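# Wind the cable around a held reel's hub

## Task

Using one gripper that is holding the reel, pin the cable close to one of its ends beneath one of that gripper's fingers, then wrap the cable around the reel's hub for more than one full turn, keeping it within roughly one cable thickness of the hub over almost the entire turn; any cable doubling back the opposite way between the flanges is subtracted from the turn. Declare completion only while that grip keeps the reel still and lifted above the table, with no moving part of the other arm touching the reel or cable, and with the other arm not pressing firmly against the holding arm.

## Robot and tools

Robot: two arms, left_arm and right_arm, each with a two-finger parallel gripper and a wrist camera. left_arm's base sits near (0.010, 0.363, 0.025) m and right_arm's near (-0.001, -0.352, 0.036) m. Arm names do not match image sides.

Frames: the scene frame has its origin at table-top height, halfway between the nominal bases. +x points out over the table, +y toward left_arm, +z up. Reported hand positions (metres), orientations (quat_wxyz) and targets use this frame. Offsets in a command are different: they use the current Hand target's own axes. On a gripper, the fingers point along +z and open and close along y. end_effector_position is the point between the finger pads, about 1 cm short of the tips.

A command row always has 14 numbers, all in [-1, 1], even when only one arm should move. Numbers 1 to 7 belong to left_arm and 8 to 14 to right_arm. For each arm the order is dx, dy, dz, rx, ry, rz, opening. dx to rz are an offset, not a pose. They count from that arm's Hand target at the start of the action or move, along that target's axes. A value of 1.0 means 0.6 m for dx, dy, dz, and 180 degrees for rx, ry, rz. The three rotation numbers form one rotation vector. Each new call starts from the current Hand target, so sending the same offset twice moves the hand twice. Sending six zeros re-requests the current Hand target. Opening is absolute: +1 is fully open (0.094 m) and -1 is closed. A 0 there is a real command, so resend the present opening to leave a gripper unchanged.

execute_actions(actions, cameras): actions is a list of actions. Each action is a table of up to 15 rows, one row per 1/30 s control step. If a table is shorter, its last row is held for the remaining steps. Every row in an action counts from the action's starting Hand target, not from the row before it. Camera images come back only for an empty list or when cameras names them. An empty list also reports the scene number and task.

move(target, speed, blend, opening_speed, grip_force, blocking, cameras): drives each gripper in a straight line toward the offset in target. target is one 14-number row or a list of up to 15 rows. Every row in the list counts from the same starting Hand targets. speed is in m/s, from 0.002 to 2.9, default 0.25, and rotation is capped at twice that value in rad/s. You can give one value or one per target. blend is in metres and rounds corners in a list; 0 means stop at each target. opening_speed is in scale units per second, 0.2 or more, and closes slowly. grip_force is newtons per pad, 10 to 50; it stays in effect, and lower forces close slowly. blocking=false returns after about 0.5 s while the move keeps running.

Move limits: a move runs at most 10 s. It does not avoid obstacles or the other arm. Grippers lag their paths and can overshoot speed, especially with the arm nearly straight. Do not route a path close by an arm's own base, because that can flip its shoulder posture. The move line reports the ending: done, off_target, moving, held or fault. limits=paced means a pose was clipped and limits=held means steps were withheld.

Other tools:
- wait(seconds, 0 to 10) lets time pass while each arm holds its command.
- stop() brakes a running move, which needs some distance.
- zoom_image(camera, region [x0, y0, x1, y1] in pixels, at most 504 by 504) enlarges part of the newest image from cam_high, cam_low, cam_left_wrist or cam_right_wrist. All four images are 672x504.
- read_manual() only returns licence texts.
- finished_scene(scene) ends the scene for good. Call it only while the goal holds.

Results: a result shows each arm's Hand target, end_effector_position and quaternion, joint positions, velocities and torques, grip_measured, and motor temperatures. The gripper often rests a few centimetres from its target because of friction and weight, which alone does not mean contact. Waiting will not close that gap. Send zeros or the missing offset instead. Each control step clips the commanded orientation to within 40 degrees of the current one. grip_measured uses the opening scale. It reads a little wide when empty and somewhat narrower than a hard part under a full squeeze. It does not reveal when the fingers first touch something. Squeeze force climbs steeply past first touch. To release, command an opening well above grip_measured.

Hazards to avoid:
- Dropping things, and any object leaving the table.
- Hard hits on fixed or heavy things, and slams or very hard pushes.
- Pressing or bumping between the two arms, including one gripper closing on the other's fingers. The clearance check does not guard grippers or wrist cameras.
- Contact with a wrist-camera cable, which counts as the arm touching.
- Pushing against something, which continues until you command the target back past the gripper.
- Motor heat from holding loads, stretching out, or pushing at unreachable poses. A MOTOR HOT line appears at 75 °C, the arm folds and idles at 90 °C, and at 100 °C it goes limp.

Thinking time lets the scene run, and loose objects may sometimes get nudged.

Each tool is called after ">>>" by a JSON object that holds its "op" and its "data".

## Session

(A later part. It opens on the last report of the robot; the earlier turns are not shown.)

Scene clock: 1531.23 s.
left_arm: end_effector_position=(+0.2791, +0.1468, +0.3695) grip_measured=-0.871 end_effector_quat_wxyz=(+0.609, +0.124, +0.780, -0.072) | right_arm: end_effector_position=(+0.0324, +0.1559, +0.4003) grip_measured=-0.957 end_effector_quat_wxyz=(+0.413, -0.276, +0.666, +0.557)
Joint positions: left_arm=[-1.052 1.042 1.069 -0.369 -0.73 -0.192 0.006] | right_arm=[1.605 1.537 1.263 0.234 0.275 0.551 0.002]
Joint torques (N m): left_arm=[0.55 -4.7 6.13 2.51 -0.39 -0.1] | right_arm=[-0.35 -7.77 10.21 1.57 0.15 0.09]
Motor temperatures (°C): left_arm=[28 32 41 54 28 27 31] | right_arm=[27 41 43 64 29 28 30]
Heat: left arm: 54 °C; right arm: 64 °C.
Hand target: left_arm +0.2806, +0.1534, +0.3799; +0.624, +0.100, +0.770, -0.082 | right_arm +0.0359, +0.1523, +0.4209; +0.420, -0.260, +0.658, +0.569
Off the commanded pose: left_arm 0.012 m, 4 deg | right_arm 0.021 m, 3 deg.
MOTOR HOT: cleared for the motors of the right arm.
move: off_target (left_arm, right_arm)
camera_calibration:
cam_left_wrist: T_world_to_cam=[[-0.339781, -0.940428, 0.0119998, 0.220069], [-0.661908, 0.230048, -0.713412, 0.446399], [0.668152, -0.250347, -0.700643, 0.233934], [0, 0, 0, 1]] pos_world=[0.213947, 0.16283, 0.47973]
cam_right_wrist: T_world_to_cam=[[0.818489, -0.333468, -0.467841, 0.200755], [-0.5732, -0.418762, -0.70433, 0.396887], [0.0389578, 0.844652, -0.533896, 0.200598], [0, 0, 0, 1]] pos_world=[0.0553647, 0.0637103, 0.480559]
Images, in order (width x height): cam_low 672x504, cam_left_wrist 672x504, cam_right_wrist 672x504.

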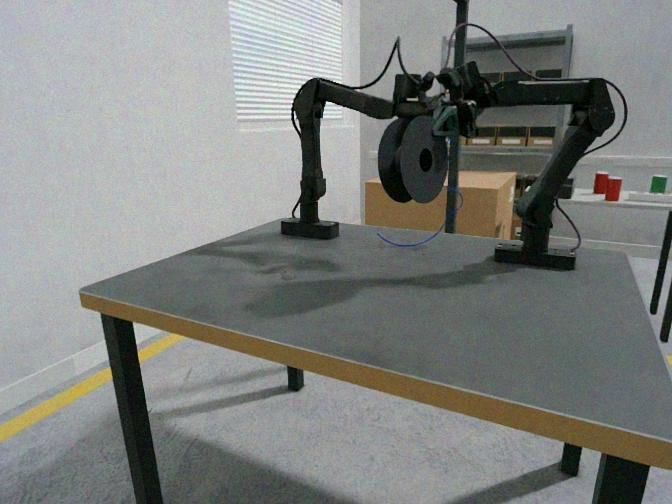

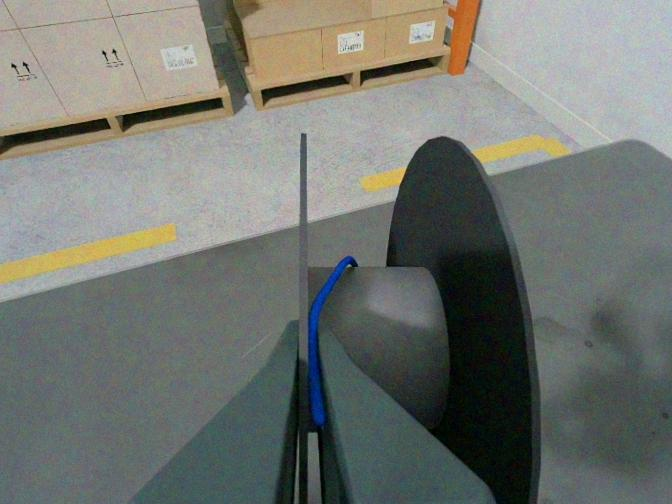

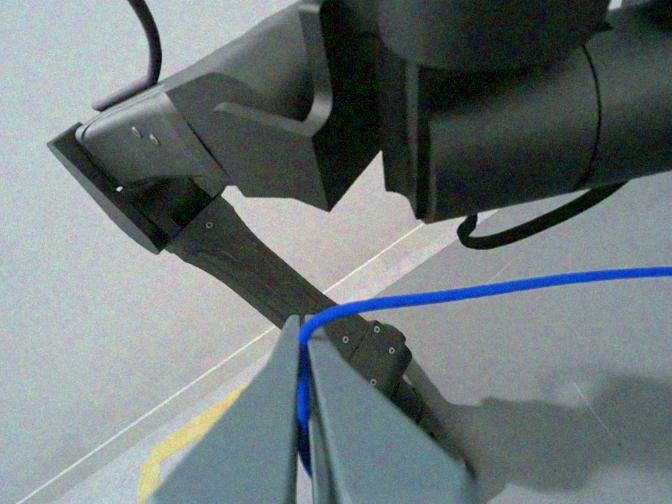

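>>> {"op": "move", "data": {"target": [[0,0,0,0,0,0,-1, -0.0283,0.0177,-0.0633,0,0,0,-1],[0.0326,0,0.0069,0,0,0,-1, -0.2529,-0.0615,-0.059,0,0,0.044,-1],[0.0651,0.0001,0.0137,0,0,0,-1, -0.402,-0.2445,-0.066,0,0,0.111,-1]], "speed": 0.2, "blend": [0.01,0.04,0], "cameras": ["cam_low","cam_right_wrist","cam_left_wrist"]}}

Scene clock: 1582.50 s.
left_arm: end_effector_position=(+0.2798, +0.1455, +0.3420) grip_measured=-0.871 end_effector_quat_wxyz=(+0.622, +0.111, +0.770, -0.088) | right_arm: end_effector_position=(+0.2716, +0.0521, +0.5213) grip_measured=-0.957 end_effector_quat_wxyz=(+0.295, -0.135, +0.716, +0.618)
Joint positions: left_arm=[-1.052 1.004 0.9 -0.184 -0.73 -0.192 0.006] | right_arm=[0.798 1.61 1.861 -0.323 -0.517 0.903 0.002]
Joint torques (N m): left_arm=[0.59 -4.05 5.81 2.18 -0.36 -0.07] | right_arm=[-0.39 -6.64 10.59 1.79 -0.03 0.02]
Motor temperatures (°C): left_arm=[28 32 40 56 28 27 31] | right_arm=[27 38 44 61 29 28 30]
Heat: left arm: 56 °C; right arm: 61 °C.
Hand target: left_arm +0.2805, +0.1533, +0.3400; +0.624, +0.100, +0.770, -0.082 | right_arm +0.2694, +0.0488, +0.5479; +0.316, -0.141, +0.693, +0.633
Off the commanded pose: left_arm 0.008 m, 1 deg | right_arm 0.027 m, 4 deg.
move: off_target (right_arm)
camera_calibration:
cam_left_wrist: T_world_to_cam=[[-0.340574, -0.93911, 0.0456188, 0.207879], [-0.642208, 0.196915, -0.740806, 0.436376], [0.686715, -0.281596, -0.670169, 0.202744], [0, 0, 0, 1]] pos_world=[0.211815, 0.166385, 0.449659]
cam_right_wrist: T_world_to_cam=[[0.561959, -0.309121, -0.767233, 0.251567], [-0.817479, -0.349081, -0.458116, 0.51018], [-0.126213, 0.88464, -0.448869, 0.341953], [0, 0, 0, 1]] pos_world=[0.318851, -0.0466462, 0.580224]
Images, in order (width x height): cam_low 672x504, cam_left_wrist 672x504, cam_right_wrist 672x504.

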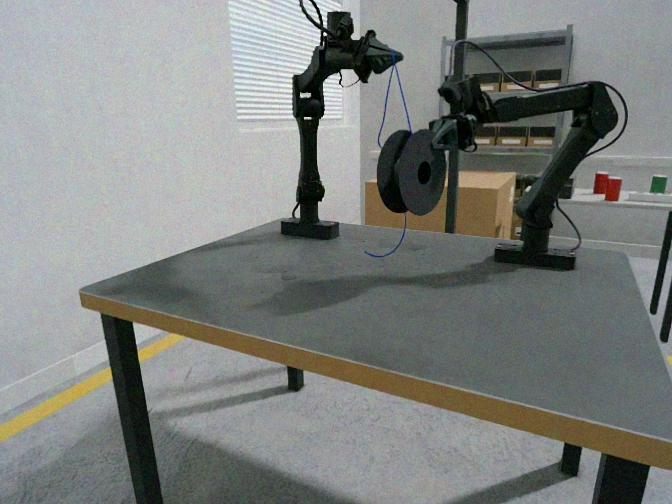

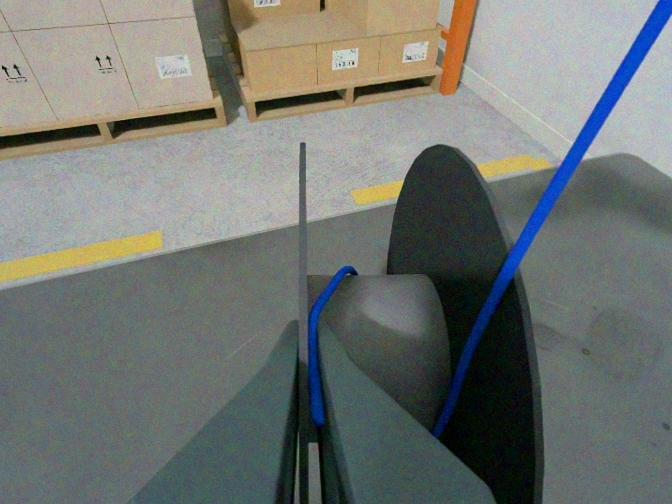

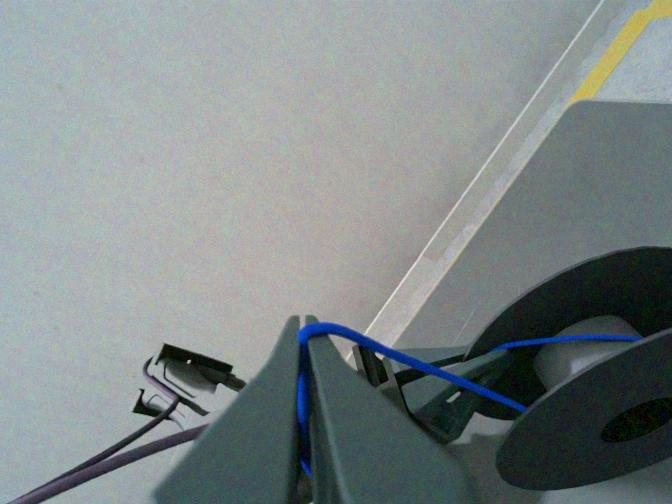

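>>> {"op": "move", "data": {"target": [[0.0326,0,0.0069,0,0,0,-1, -0.1398,-0.1747,0.0035,0,0,0.0556,-1],[0.0326,0,0.0069,0,0,0,-1, -0.1628,-0.3873,0.0245,0,0,0.111,-1]], "speed": 0.2, "blend": [0.04,0], "cameras": ["cam_low","cam_right_wrist","cam_left_wrist"]}}

Scene clock: 1609.20 s.
left_arm: end_effector_position=(+0.2830, +0.1470, +0.3321) grip_measured=-0.871 end_effector_quat_wxyz=(+0.634, +0.094, +0.762, -0.095) | right_arm: end_effector_position=(+0.4583, +0.0229, +0.4011) grip_measured=-0.957 end_effector_quat_wxyz=(+0.135, -0.028, +0.725, +0.675)
Joint positions: left_arm=[-1.046 0.996 0.822 -0.071 -0.742 -0.193 0.006] | right_arm=[0.433 2.102 2.001 0.007 -0.982 1.256 0.002]
Joint torques (N m): left_arm=[0.14 -4 5.37 1.86 -0.22 -0.06] | right_arm=[-3.12 -11.64 10.09 1.89 0.6 -0.05]
Motor temperatures (°C): left_arm=[28 31 39 53 28 27 31] | right_arm=[27 38 47 64 29 28 31]
Heat: left arm: 53 °C; right arm: 64 °C.
Hand target: left_arm +0.2805, +0.1533, +0.3200; +0.624, +0.100, +0.770, -0.082 | right_arm +0.4859, +0.0062, +0.4250; +0.201, -0.019, +0.707, +0.678
Off the commanded pose: left_arm 0.014 m, 2 deg | right_arm 0.040 m, 8 deg.
move: off_target (left_arm, right_arm)
camera_calibration:
cam_left_wrist: T_world_to_cam=[[-0.325676, -0.942785, 0.0713615, 0.198571], [-0.627227, 0.158959, -0.762443, 0.439198], [0.707476, -0.293069, -0.643108, 0.181156], [0, 0, 0, 1]] pos_world=[0.211983, 0.170487, 0.437196]
cam_right_wrist: T_world_to_cam=[[0.246699, -0.197679, -0.948716, 0.260096], [-0.908459, -0.38802, -0.155381, 0.518702], [-0.337405, 0.900202, -0.275308, 0.364284], [0, 0, 0, 1]] pos_world=[0.529965, -0.0752467, 0.427644]
Images, in order (width x height): cam_low 672x504, cam_left_wrist 672x504, cam_right_wrist 672x504.

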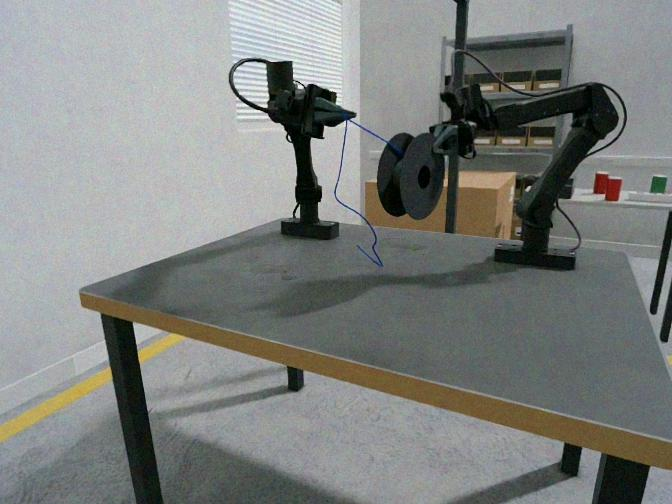

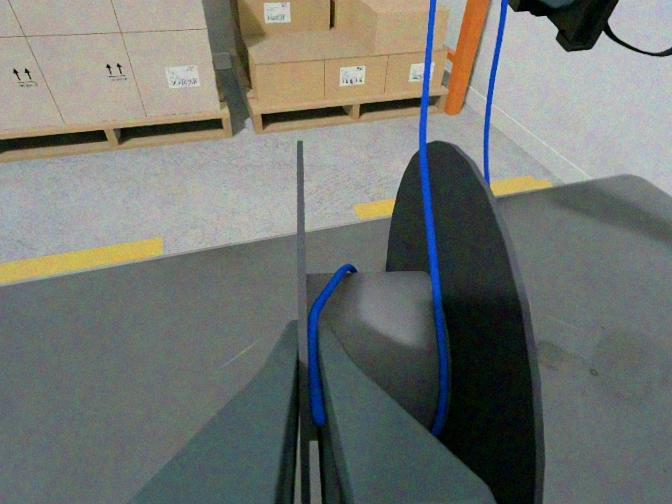

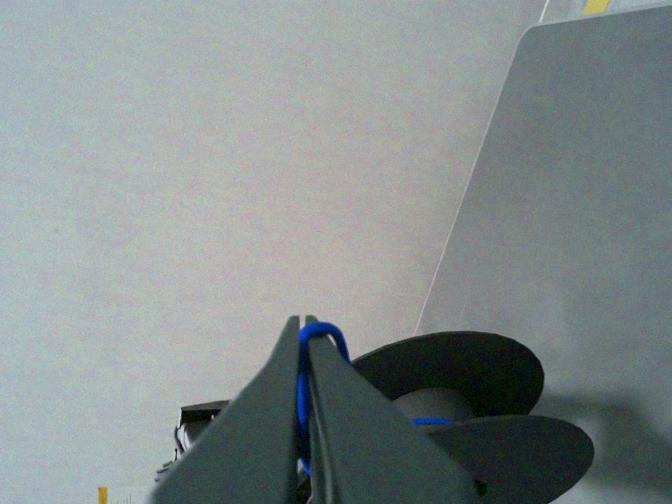

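>>> {"op": "move", "data": {"target": [[0,0,0,0,0,0,-1, 0.0443,-0.1275,0.0293,0,0,0.044,-1],[0,0,0,0,0,0,-1, 0.0585,-0.208,0.0452,0,0,0.072,-1]], "speed": 0.2, "blend": [0.03,0], "cameras": ["cam_low","cam_right_wrist","cam_left_wrist"]}}

Scene clock: 1645.53 s.
left_arm: end_effector_position=(+0.2817, +0.1497, +0.3192) grip_measured=-0.871 end_effector_quat_wxyz=(+0.621, +0.107, +0.773, -0.078) | right_arm: end_effector_position=(+0.4835, +0.0367, +0.2981) grip_measured=-0.957 end_effector_quat_wxyz=(+0.096, +0.042, +0.709, +0.698)
Joint positions: left_arm=[-1.046 0.996 0.812 -0.115 -0.744 -0.193 0.006] | right_arm=[0.445 2.232 1.741 0.478 -0.936 1.482 0.002]
Joint torques (N m): left_arm=[0.06 -4.15 6.12 2.22 -0.23 -0.07] | right_arm=[-0.88 -11.78 6.82 1.57 0.53 -0.01]
Motor temperatures (°C): left_arm=[28 31 39 50 28 27 31] | right_arm=[27 43 47 63 29 28 31]
Heat: left arm: 50 °C; right arm: 63 °C.
Hand target: left_arm +0.2805, +0.1534, +0.3199; +0.624, +0.100, +0.770, -0.082 | right_arm +0.4980, +0.0311, +0.2955; +0.123, +0.061, +0.705, +0.696
Off the commanded pose: left_arm 0.004 m, 1 deg | right_arm 0.016 m, 4 deg.
move: off_target (right_arm); blend cut to 0.025 m at target 1
camera_calibration:
cam_left_wrist: T_world_to_cam=[[-0.322477, -0.945868, 0.0366387, 0.212232], [-0.647833, 0.192315, -0.737108, 0.420855], [0.69016, -0.261436, -0.674781, 0.184842], [0, 0, 0, 1]] pos_world=[0.213513, 0.168131, 0.427167]
cam_right_wrist: T_world_to_cam=[[0.0971472, -0.135191, -0.986046, 0.240061], [-0.93842, -0.342487, -0.0454988, 0.510998], [-0.331556, 0.929745, -0.160137, 0.293754], [0, 0, 0, 1]] pos_world=[0.553606, -0.0656527, 0.307002]
Images, in order (width x height): cam_low 672x504, cam_left_wrist 672x504, cam_right_wrist 672x504.

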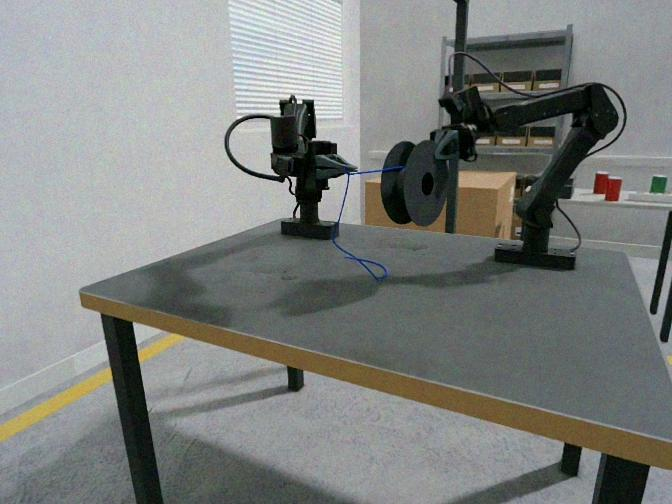

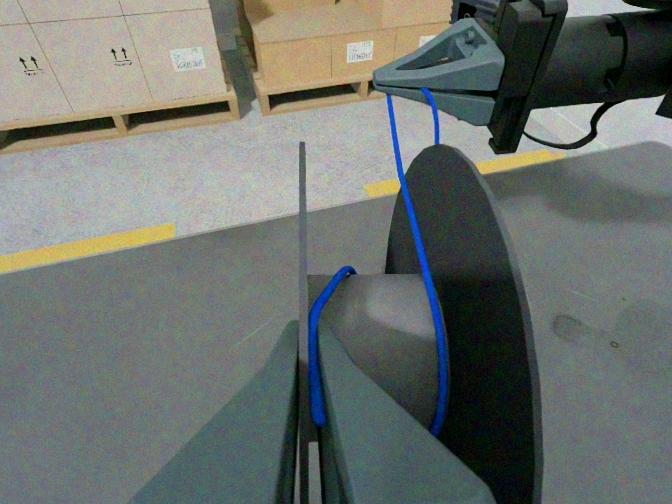

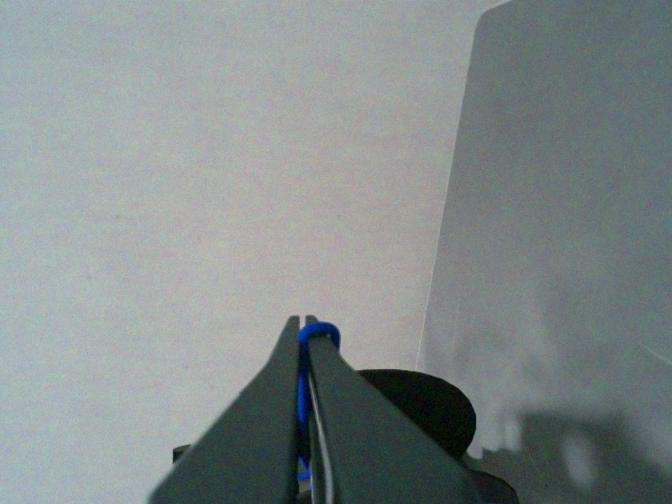

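>>> {"op": "move", "data": {"target": [[0,0,0,0,0,0,-1, 0.0657,-0.1507,0.0137,0,0,0.02,-1],[0,0,0,0,0,0,-1, 0.1245,-0.2073,0.0148,0,0,0.03,-1]], "speed": 0.15, "blend": [0.03,0], "cameras": ["cam_low","cam_right_wrist","cam_left_wrist"]}}

Scene clock: 1660.93 s.
left_arm: end_effector_position=(+0.2807, +0.1509, +0.3138) grip_measured=-0.871 end_effector_quat_wxyz=(+0.614, +0.114, +0.778, -0.070) | right_arm: end_effector_position=(+0.4369, +0.0577, +0.1728) grip_measured=-0.957 end_effector_quat_wxyz=(+0.080, +0.090, +0.703, +0.701)
Joint positions: left_arm=[-1.046 0.996 0.812 -0.143 -0.743 -0.193 0.006] | right_arm=[0.541 2.338 1.354 0.976 -0.794 1.579 0.002]
Joint torques (N m): left_arm=[0.17 -4.22 6.19 2.44 -0.25 -0.07] | right_arm=[-0.05 -10.51 5.15 1.69 0.12 -0.1]
Motor temperatures (°C): left_arm=[28 31 39 51 28 27 31] | right_arm=[27 43 45 61 29 28 31]
Heat: left arm: 51 °C; right arm: 61 °C.
Hand target: left_arm +0.2805, +0.1534, +0.3199; +0.624, +0.100, +0.770, -0.082 | right_arm +0.4392, +0.0559, +0.1650; +0.090, +0.094, +0.701, +0.701
Off the commanded pose: left_arm 0.007 m, 3 deg | right_arm 0.008 m, 1 deg.
move: off_target (left_arm); blend cut to 0.0245 m at target 1
camera_calibration:
cam_left_wrist: T_world_to_cam=[[-0.323441, -0.946056, 0.0190954, 0.219082], [-0.658326, 0.210484, -0.722706, 0.411617], [0.679701, -0.246324, -0.690892, 0.187888], [0, 0, 0, 1]] pos_world=[0.214131, 0.166906, 0.423105]
cam_right_wrist: T_world_to_cam=[[0.00367199, -0.11517, -0.993339, 0.164795], [-0.953928, -0.298421, 0.0310735, 0.459708], [-0.300012, 0.94746, -0.11096, 0.215416], [0, 0, 0, 1]] pos_world=[0.502551, -0.047932, 0.173315]
Images, in order (width x height): cam_low 672x504, cam_left_wrist 672x504, cam_right_wrist 672x504.

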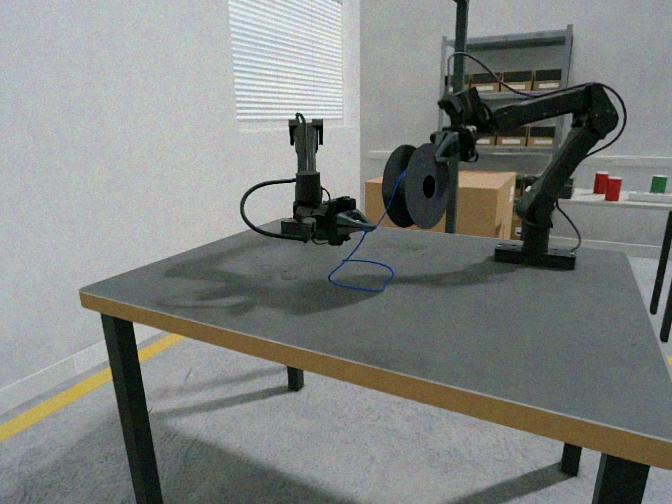

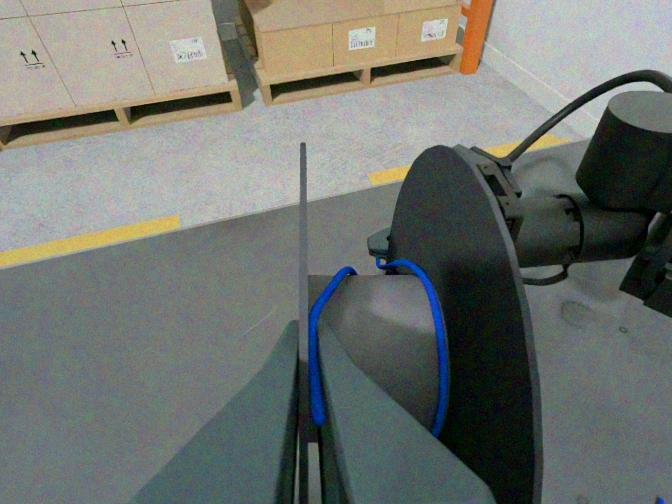

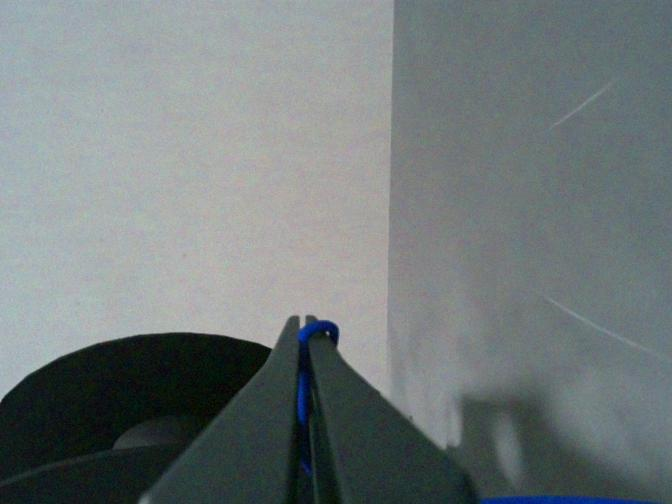

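>>> {"op": "move", "data": {"target": [[0,0,0,0,0,0,-1, 0.0567,-0.047,0.0057,0,0,0,-1],[-0.2932,-0.0004,-0.0617,0,0,0,-1, 0.0567,0.2363,0.0057,0,0,0,-1]], "speed": [0.1,0.15], "blend": [0.0,0], "cameras": ["cam_low","cam_right_wrist","cam_left_wrist"]}}

Scene clock: 1677.33 s.
left_arm: end_effector_position=(+0.2804, +0.1501, +0.4723) grip_measured=-0.871 end_effector_quat_wxyz=(+0.600, +0.133, +0.787, -0.053) | right_arm: end_effector_position=(+0.4027, +0.0699, +0.3000) grip_measured=-0.957 end_effector_quat_wxyz=(+0.079, +0.089, +0.700, +0.704)
Joint positions: left_arm=[-1.046 1.237 1.661 -0.805 -0.738 -0.183 0.006] | right_arm=[0.603 2.014 1.39 0.629 -0.734 1.59 0.002]
Joint torques (N m): left_arm=[0.06 -4.27 9.17 2.53 -0.33 -0.18] | right_arm=[-0.38 -11.32 8.7 1.15 0.18 -0.18]
Motor temperatures (°C): left_arm=[28 31 39 53 28 27 31] | right_arm=[27 44 44 62 29 28 31]
Heat: left arm: 53 °C; right arm: 62 °C.
Hand target: left_arm +0.2807, +0.1532, +0.4998; +0.624, +0.100, +0.770, -0.082 | right_arm +0.4078, +0.0679, +0.3069; +0.090, +0.094, +0.701, +0.701
Off the commanded pose: left_arm 0.028 m, 6 deg | right_arm 0.009 m, 1 deg.
move: off_target (left_arm)
camera_calibration:
cam_left_wrist: T_world_to_cam=[[-0.330299, -0.943567, -0.0241858, 0.237252], [-0.675851, 0.254315, -0.691773, 0.509853], [0.658884, -0.212146, -0.72171, 0.312775], [0, 0, 0, 1]] pos_world=[0.216866, 0.160553, 0.584173]
cam_right_wrist: T_world_to_cam=[[0.00394913, -0.106152, -0.994342, 0.292214], [-0.953041, -0.301507, 0.0284025, 0.427517], [-0.302816, 0.947536, -0.102357, 0.206257], [0, 0, 0, 1]] pos_world=[0.468746, -0.0355178, 0.29953]
Images, in order (width x height): cam_low 672x504, cam_left_wrist 672x504, cam_right_wrist 672x504.

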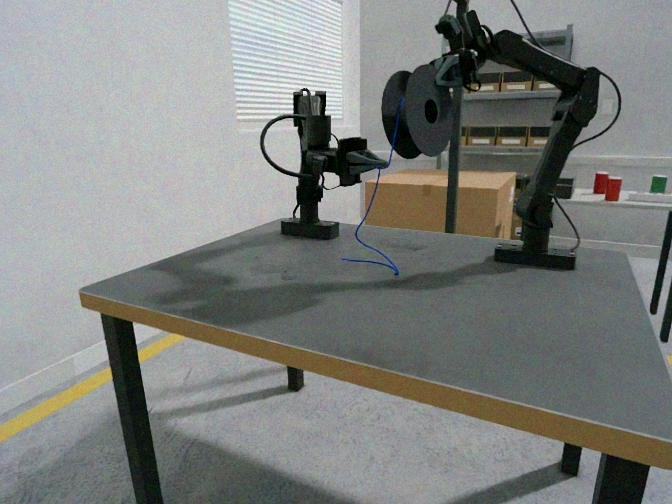

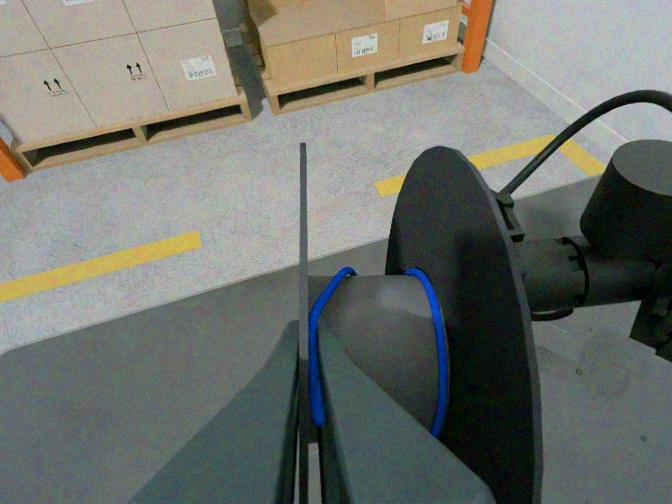

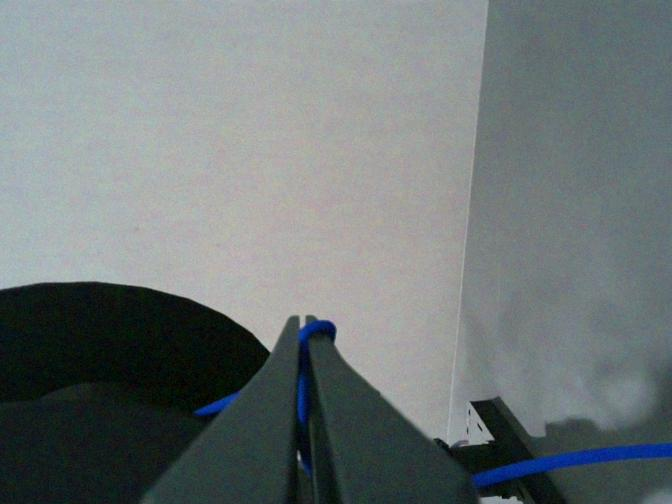

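>>> {"op": "move", "data": {"target": [[0,0,0,0,0,0,-1, 0,0.015,0,0,0,0,-1],[0,0,0,0,0,0,-1, 0,0.015,0,0,0,0,-0.6]], "speed": 0.08, "opening_speed": 0.4, "cameras": ["cam_low","cam_right_wrist","cam_left_wrist"]}}

>>> {"op": "zoom_image", "data": {"camera": "cam_low", "region": [320, 40, 480, 200]}}

Scene clock: 1698.47 s.
left_arm: end_effector_position=(+0.2801, +0.1506, +0.4711) grip_measured=-0.871 end_effector_quat_wxyz=(+0.598, +0.134, +0.789, -0.051) | right_arm: end_effector_position=(+0.4039, +0.0707, +0.2996) grip_measured=-0.602 end_effector_quat_wxyz=(+0.074, +0.095, +0.705, +0.699)
Joint positions: left_arm=[-1.046 1.237 1.661 -0.811 -0.738 -0.183 0.006] | right_arm=[0.603 2.014 1.405 0.595 -0.734 1.59 0.019]
Joint torques (N m): left_arm=[0.06 -4.26 9.16 2.6 -0.33 -0.17] | right_arm=[-0.38 -12.4 9.28 1.13 0.2 -0.18]
Motor temperatures (°C): left_arm=[28 31 39 52 28 27 31] | right_arm=[27 43 46 57 29 28 31]
Heat: left arm: 52 °C; right arm: 57 °C.
Hand target: left_arm +0.2807, +0.1532, +0.4997; +0.624, +0.100, +0.770, -0.082 | right_arm +0.4078, +0.0679, +0.3159; +0.090, +0.094, +0.701, +0.701
Off the commanded pose: left_arm 0.029 m, 6 deg | right_arm 0.017 m, 2 deg.
move: off_target (left_arm, right_arm); target 2's new opening was sent with right_arm's hand 0.017 m and 2 deg from that target
camera_calibration:
cam_left_wrist: T_world_to_cam=[[-0.33038, -0.943432, -0.028031, 0.239308], [-0.678016, 0.257885, -0.688323, 0.507244], [0.656615, -0.208403, -0.724862, 0.313749], [0, 0, 0, 1]] pos_world=[0.21697, 0.160346, 0.583281]
cam_right_wrist: T_world_to_cam=[[-0.0117047, -0.116902, -0.993075, 0.298575], [-0.952433, -0.301153, 0.0466765, 0.423048], [-0.304524, 0.946383, -0.107816, 0.208203], [0, 0, 0, 1]] pos_world=[0.469822, -0.0347338, 0.299208]
Images, in order (width x height): cam_low 672x504, cam_left_wrist 672x504, cam_right_wrist 672x504.

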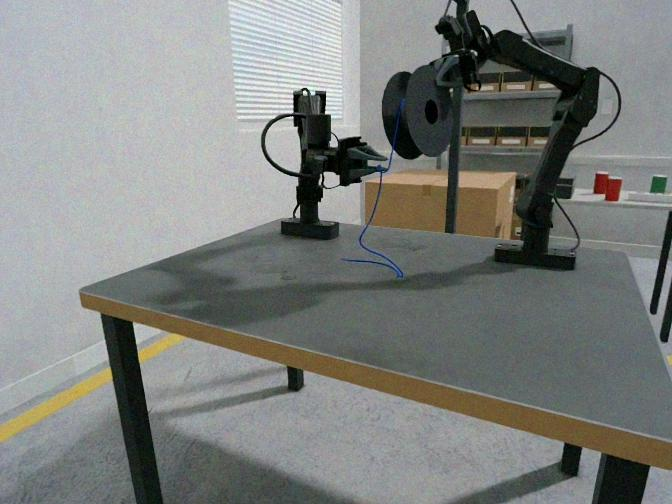

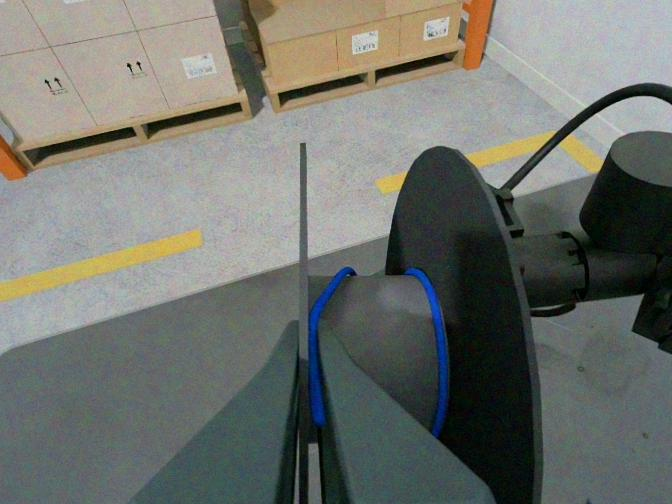

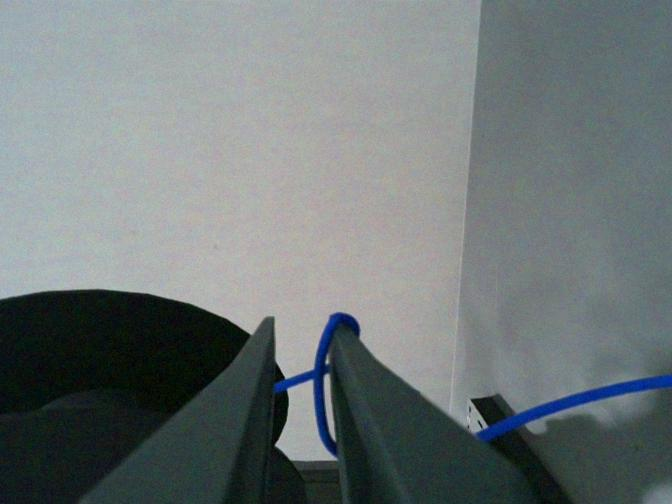

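Scaled by 3.150 from the camera's 672x504 image, which has a finer 960x720 frame.

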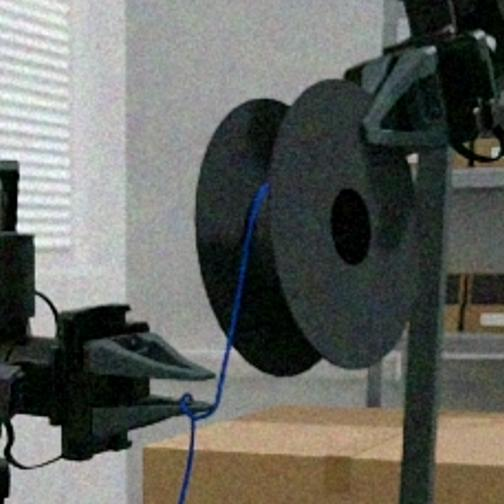

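>>> {"op": "move", "data": {"target": [0,0,0,0,0,0,-1, 0,0.0,-0.15,0,0,0,-0.6], "speed": 0.08, "cameras": ["cam_low","cam_right_wrist","cam_left_wrist"]}}

>>> {"op": "zoom_image", "data": {"camera": "cam_low", "region": [320, 40, 480, 200]}}

Scene clock: 1714.77 s.
left_arm: end_effector_position=(+0.2802, +0.1492, +0.4765) grip_measured=-0.871 end_effector_quat_wxyz=(+0.603, +0.130, +0.785, -0.060) | right_arm: end_effector_position=(+0.3894, -0.0146, +0.3037) grip_measured=-0.602 end_effector_quat_wxyz=(+0.074, +0.110, +0.707, +0.694)
Joint positions: left_arm=[-1.046 1.237 1.668 -0.795 -0.733 -0.185 0.006] | right_arm=[0.447 1.798 1.145 0.615 -0.869 1.59 0.019]
Joint torques (N m): left_arm=[0.03 -4.05 8.77 2.49 -0.37 -0.18] | right_arm=[-0.39 -11.04 5.7 1.57 -0.09 -0.18]
Motor temperatures (°C): left_arm=[28 31 39 54 28 27 31] | right_arm=[27 43 45 58 29 28 30]
Heat: left arm: 54 °C; right arm: 58 °C.
Hand target: left_arm +0.2807, +0.1532, +0.4998; +0.624, +0.100, +0.770, -0.082 | right_arm +0.3847, -0.0190, +0.3159; +0.090, +0.094, +0.701, +0.701
Off the commanded pose: left_arm 0.024 m, 5 deg | right_arm 0.014 m, 3 deg.
move: off_target (left_arm, right_arm)
camera_calibration:
cam_left_wrist: T_world_to_cam=[[-0.333838, -0.942563, -0.0113271, 0.231087], [-0.670188, 0.245784, -0.700313, 0.516698], [0.662873, -0.2262, -0.713746, 0.312839], [0, 0, 0, 1]] pos_world=[0.216058, 0.161582, 0.587756]
cam_right_wrist: T_world_to_cam=[[-0.0367128, -0.125076, -0.991468, 0.30165], [-0.957454, -0.279781, 0.0707483, 0.378444], [-0.286242, 0.951882, -0.109483, 0.278461], [0, 0, 0, 1]] pos_world=[0.453124, -0.121452, 0.302789]
Images, in order (width x height): cam_low 672x504, cam_left_wrist 672x504, cam_right_wrist 672x504.

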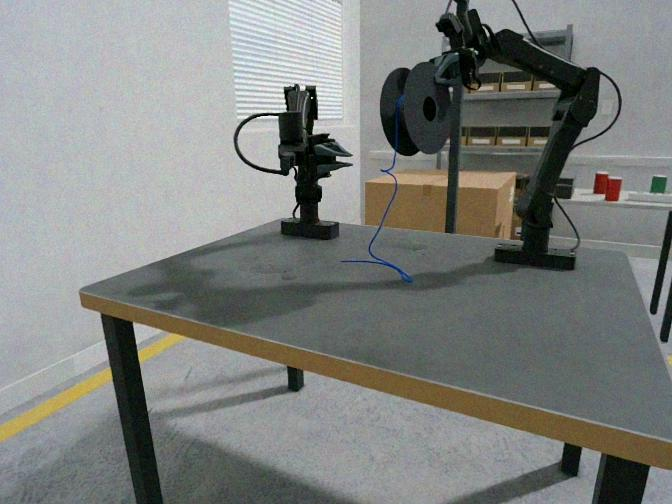

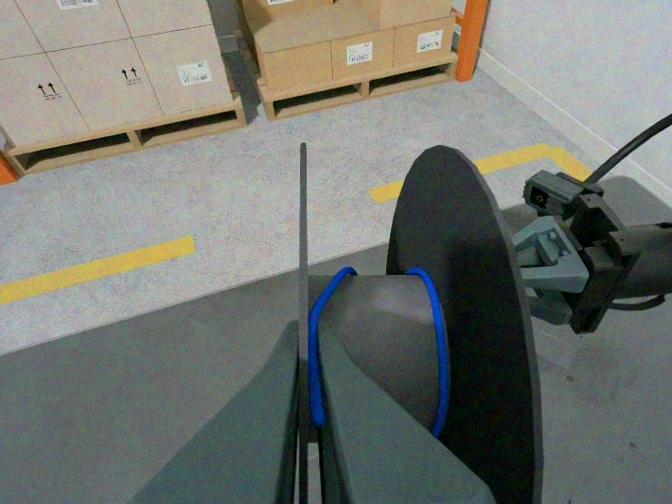

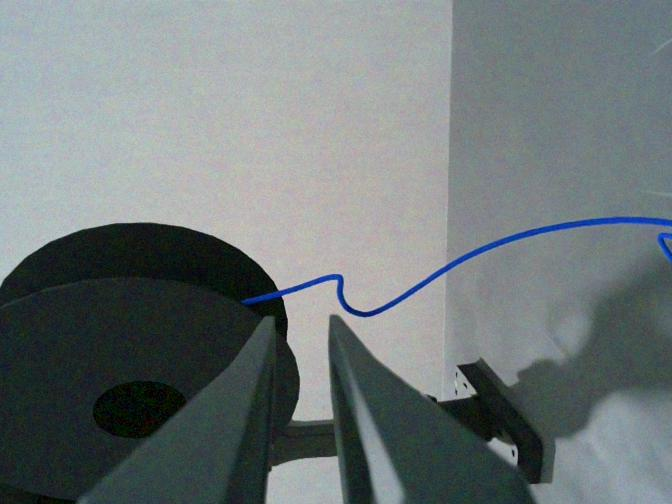

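Scaled by 3.150 from the camera's 672x504 image, which has a finer 960x720 frame.

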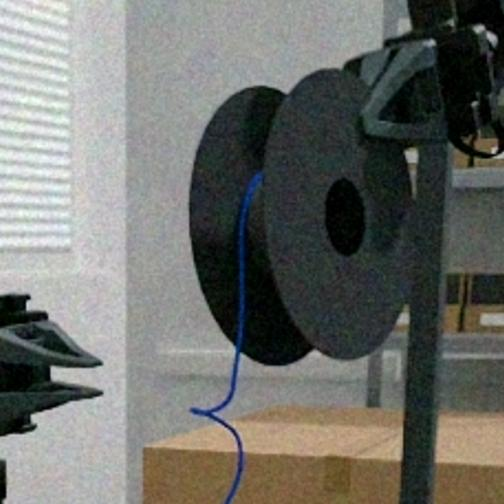

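>>> {"op": "move", "data": {"target": [0,0,0,-0.08,-0.08,0,-1, 0,0.0,-0.15,0,0,0,-0.6], "speed": 0.15, "cameras": ["cam_high","cam_low","cam_right_wrist","cam_left_wrist"]}}

>>> {"op": "zoom_image", "data": {"camera": "cam_left_wrist", "region": [270, 120, 550, 460]}}

>>> {"op": "zoom_image", "data": {"camera": "cam_low", "region": [360, 40, 480, 160]}}

Scene clock: 1724.87 s.
left_arm: end_effector_position=(+0.2856, +0.1448, +0.4904) grip_measured=-0.871 end_effector_quat_wxyz=(+0.714, +0.031, +0.699, +0.021) | right_arm: end_effector_position=(+0.3668, -0.1032, +0.3077) grip_measured=-0.602 end_effector_quat_wxyz=(+0.074, +0.111, +0.704, +0.697)
Joint positions: left_arm=[-1.175 1.222 1.353 -0.078 -1.143 0.121 0.006] | right_arm=[0.232 1.61 0.938 0.636 -1.083 1.59 0.019]
Joint torques (N m): left_arm=[-0.38 -6.71 5.75 2.26 -0.12 -0.05] | right_arm=[-0.46 -8.47 5.5 1.49 -0.09 -0.18]
Motor temperatures (°C): left_arm=[28 31 39 55 28 27 31] | right_arm=[27 44 44 58 29 28 30]
Heat: left arm: 55 °C; right arm: 58 °C.
Hand target: left_arm +0.2807, +0.1531, +0.4997; +0.723, +0.010, +0.690, +0.004 | right_arm +0.3614, -0.1060, +0.3159; +0.090, +0.094, +0.701, +0.701
Off the commanded pose: left_arm 0.013 m, 3 deg | right_arm 0.010 m, 3 deg.
move: off_target (left_arm, right_arm)
camera_calibration:
cam_left_wrist: T_world_to_cam=[[-0.0856269, -0.995509, -0.0403726, 0.179937], [-0.479713, 0.0767091, -0.874066, 0.586388], [0.873237, -0.0554763, -0.484127, 0.120812], [0, 0, 0, 1]] pos_world=[0.191208, 0.14085, 0.578295]
cam_right_wrist: T_world_to_cam=[[-0.037294, -0.116937, -0.992439, 0.294965], [-0.957781, -0.279124, 0.0688802, 0.332439], [-0.285068, 0.953108, -0.10159, 0.354025], [0, 0, 0, 1]] pos_world=[0.430326, -0.21014, 0.305802]

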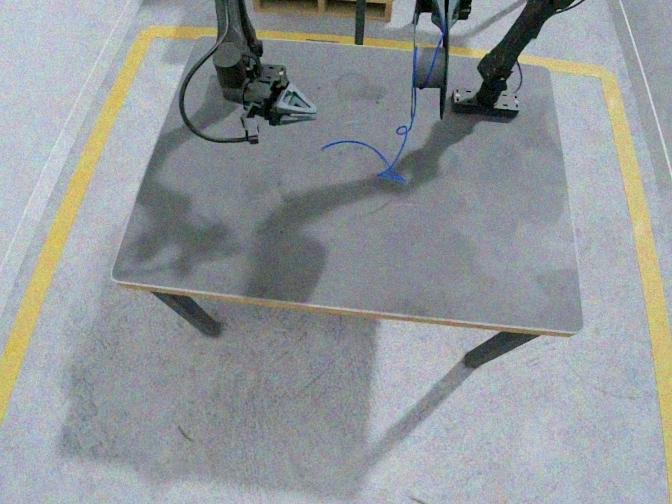

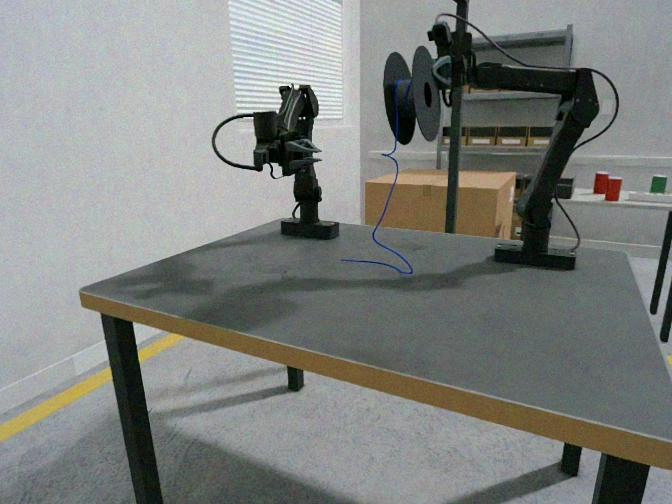

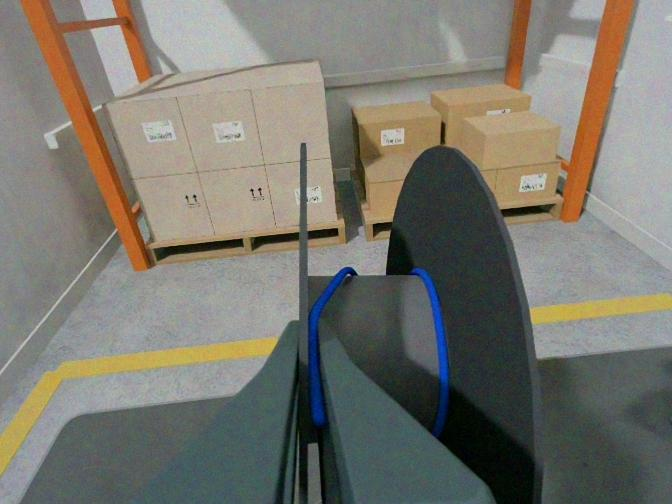

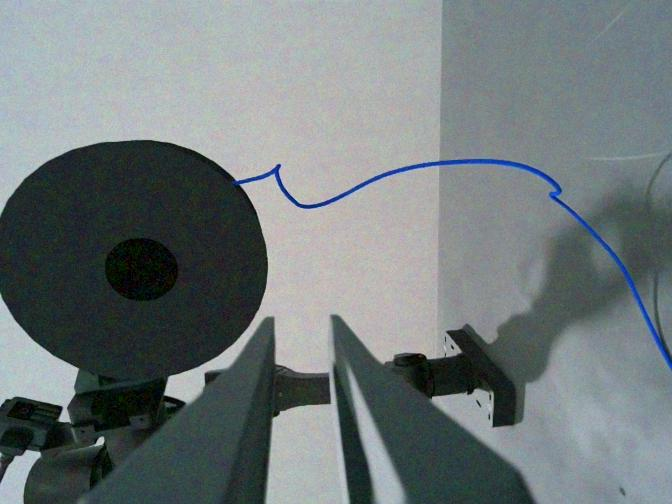

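Scaled by 1.482 from the camera's 672x504 image, which has a finer 960x720 frame.

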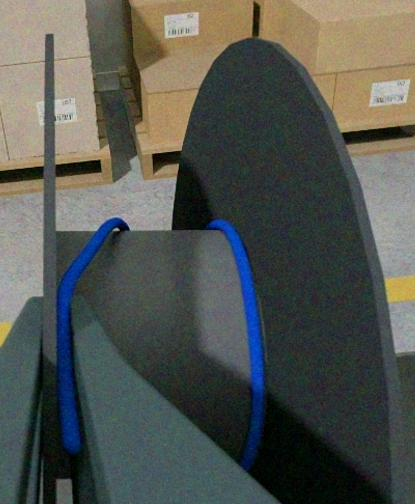

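Scaled by 4.200 from the camera's 672x504 image, which has a finer 960x720 frame.

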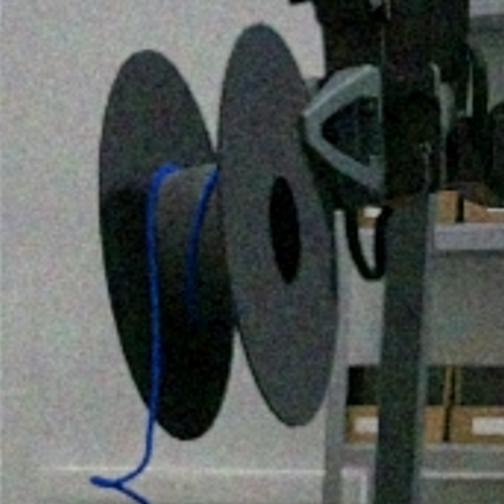

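>>> {"op": "finished_scene", "data": {"scene": 2}}

The scene is finished: the task was done.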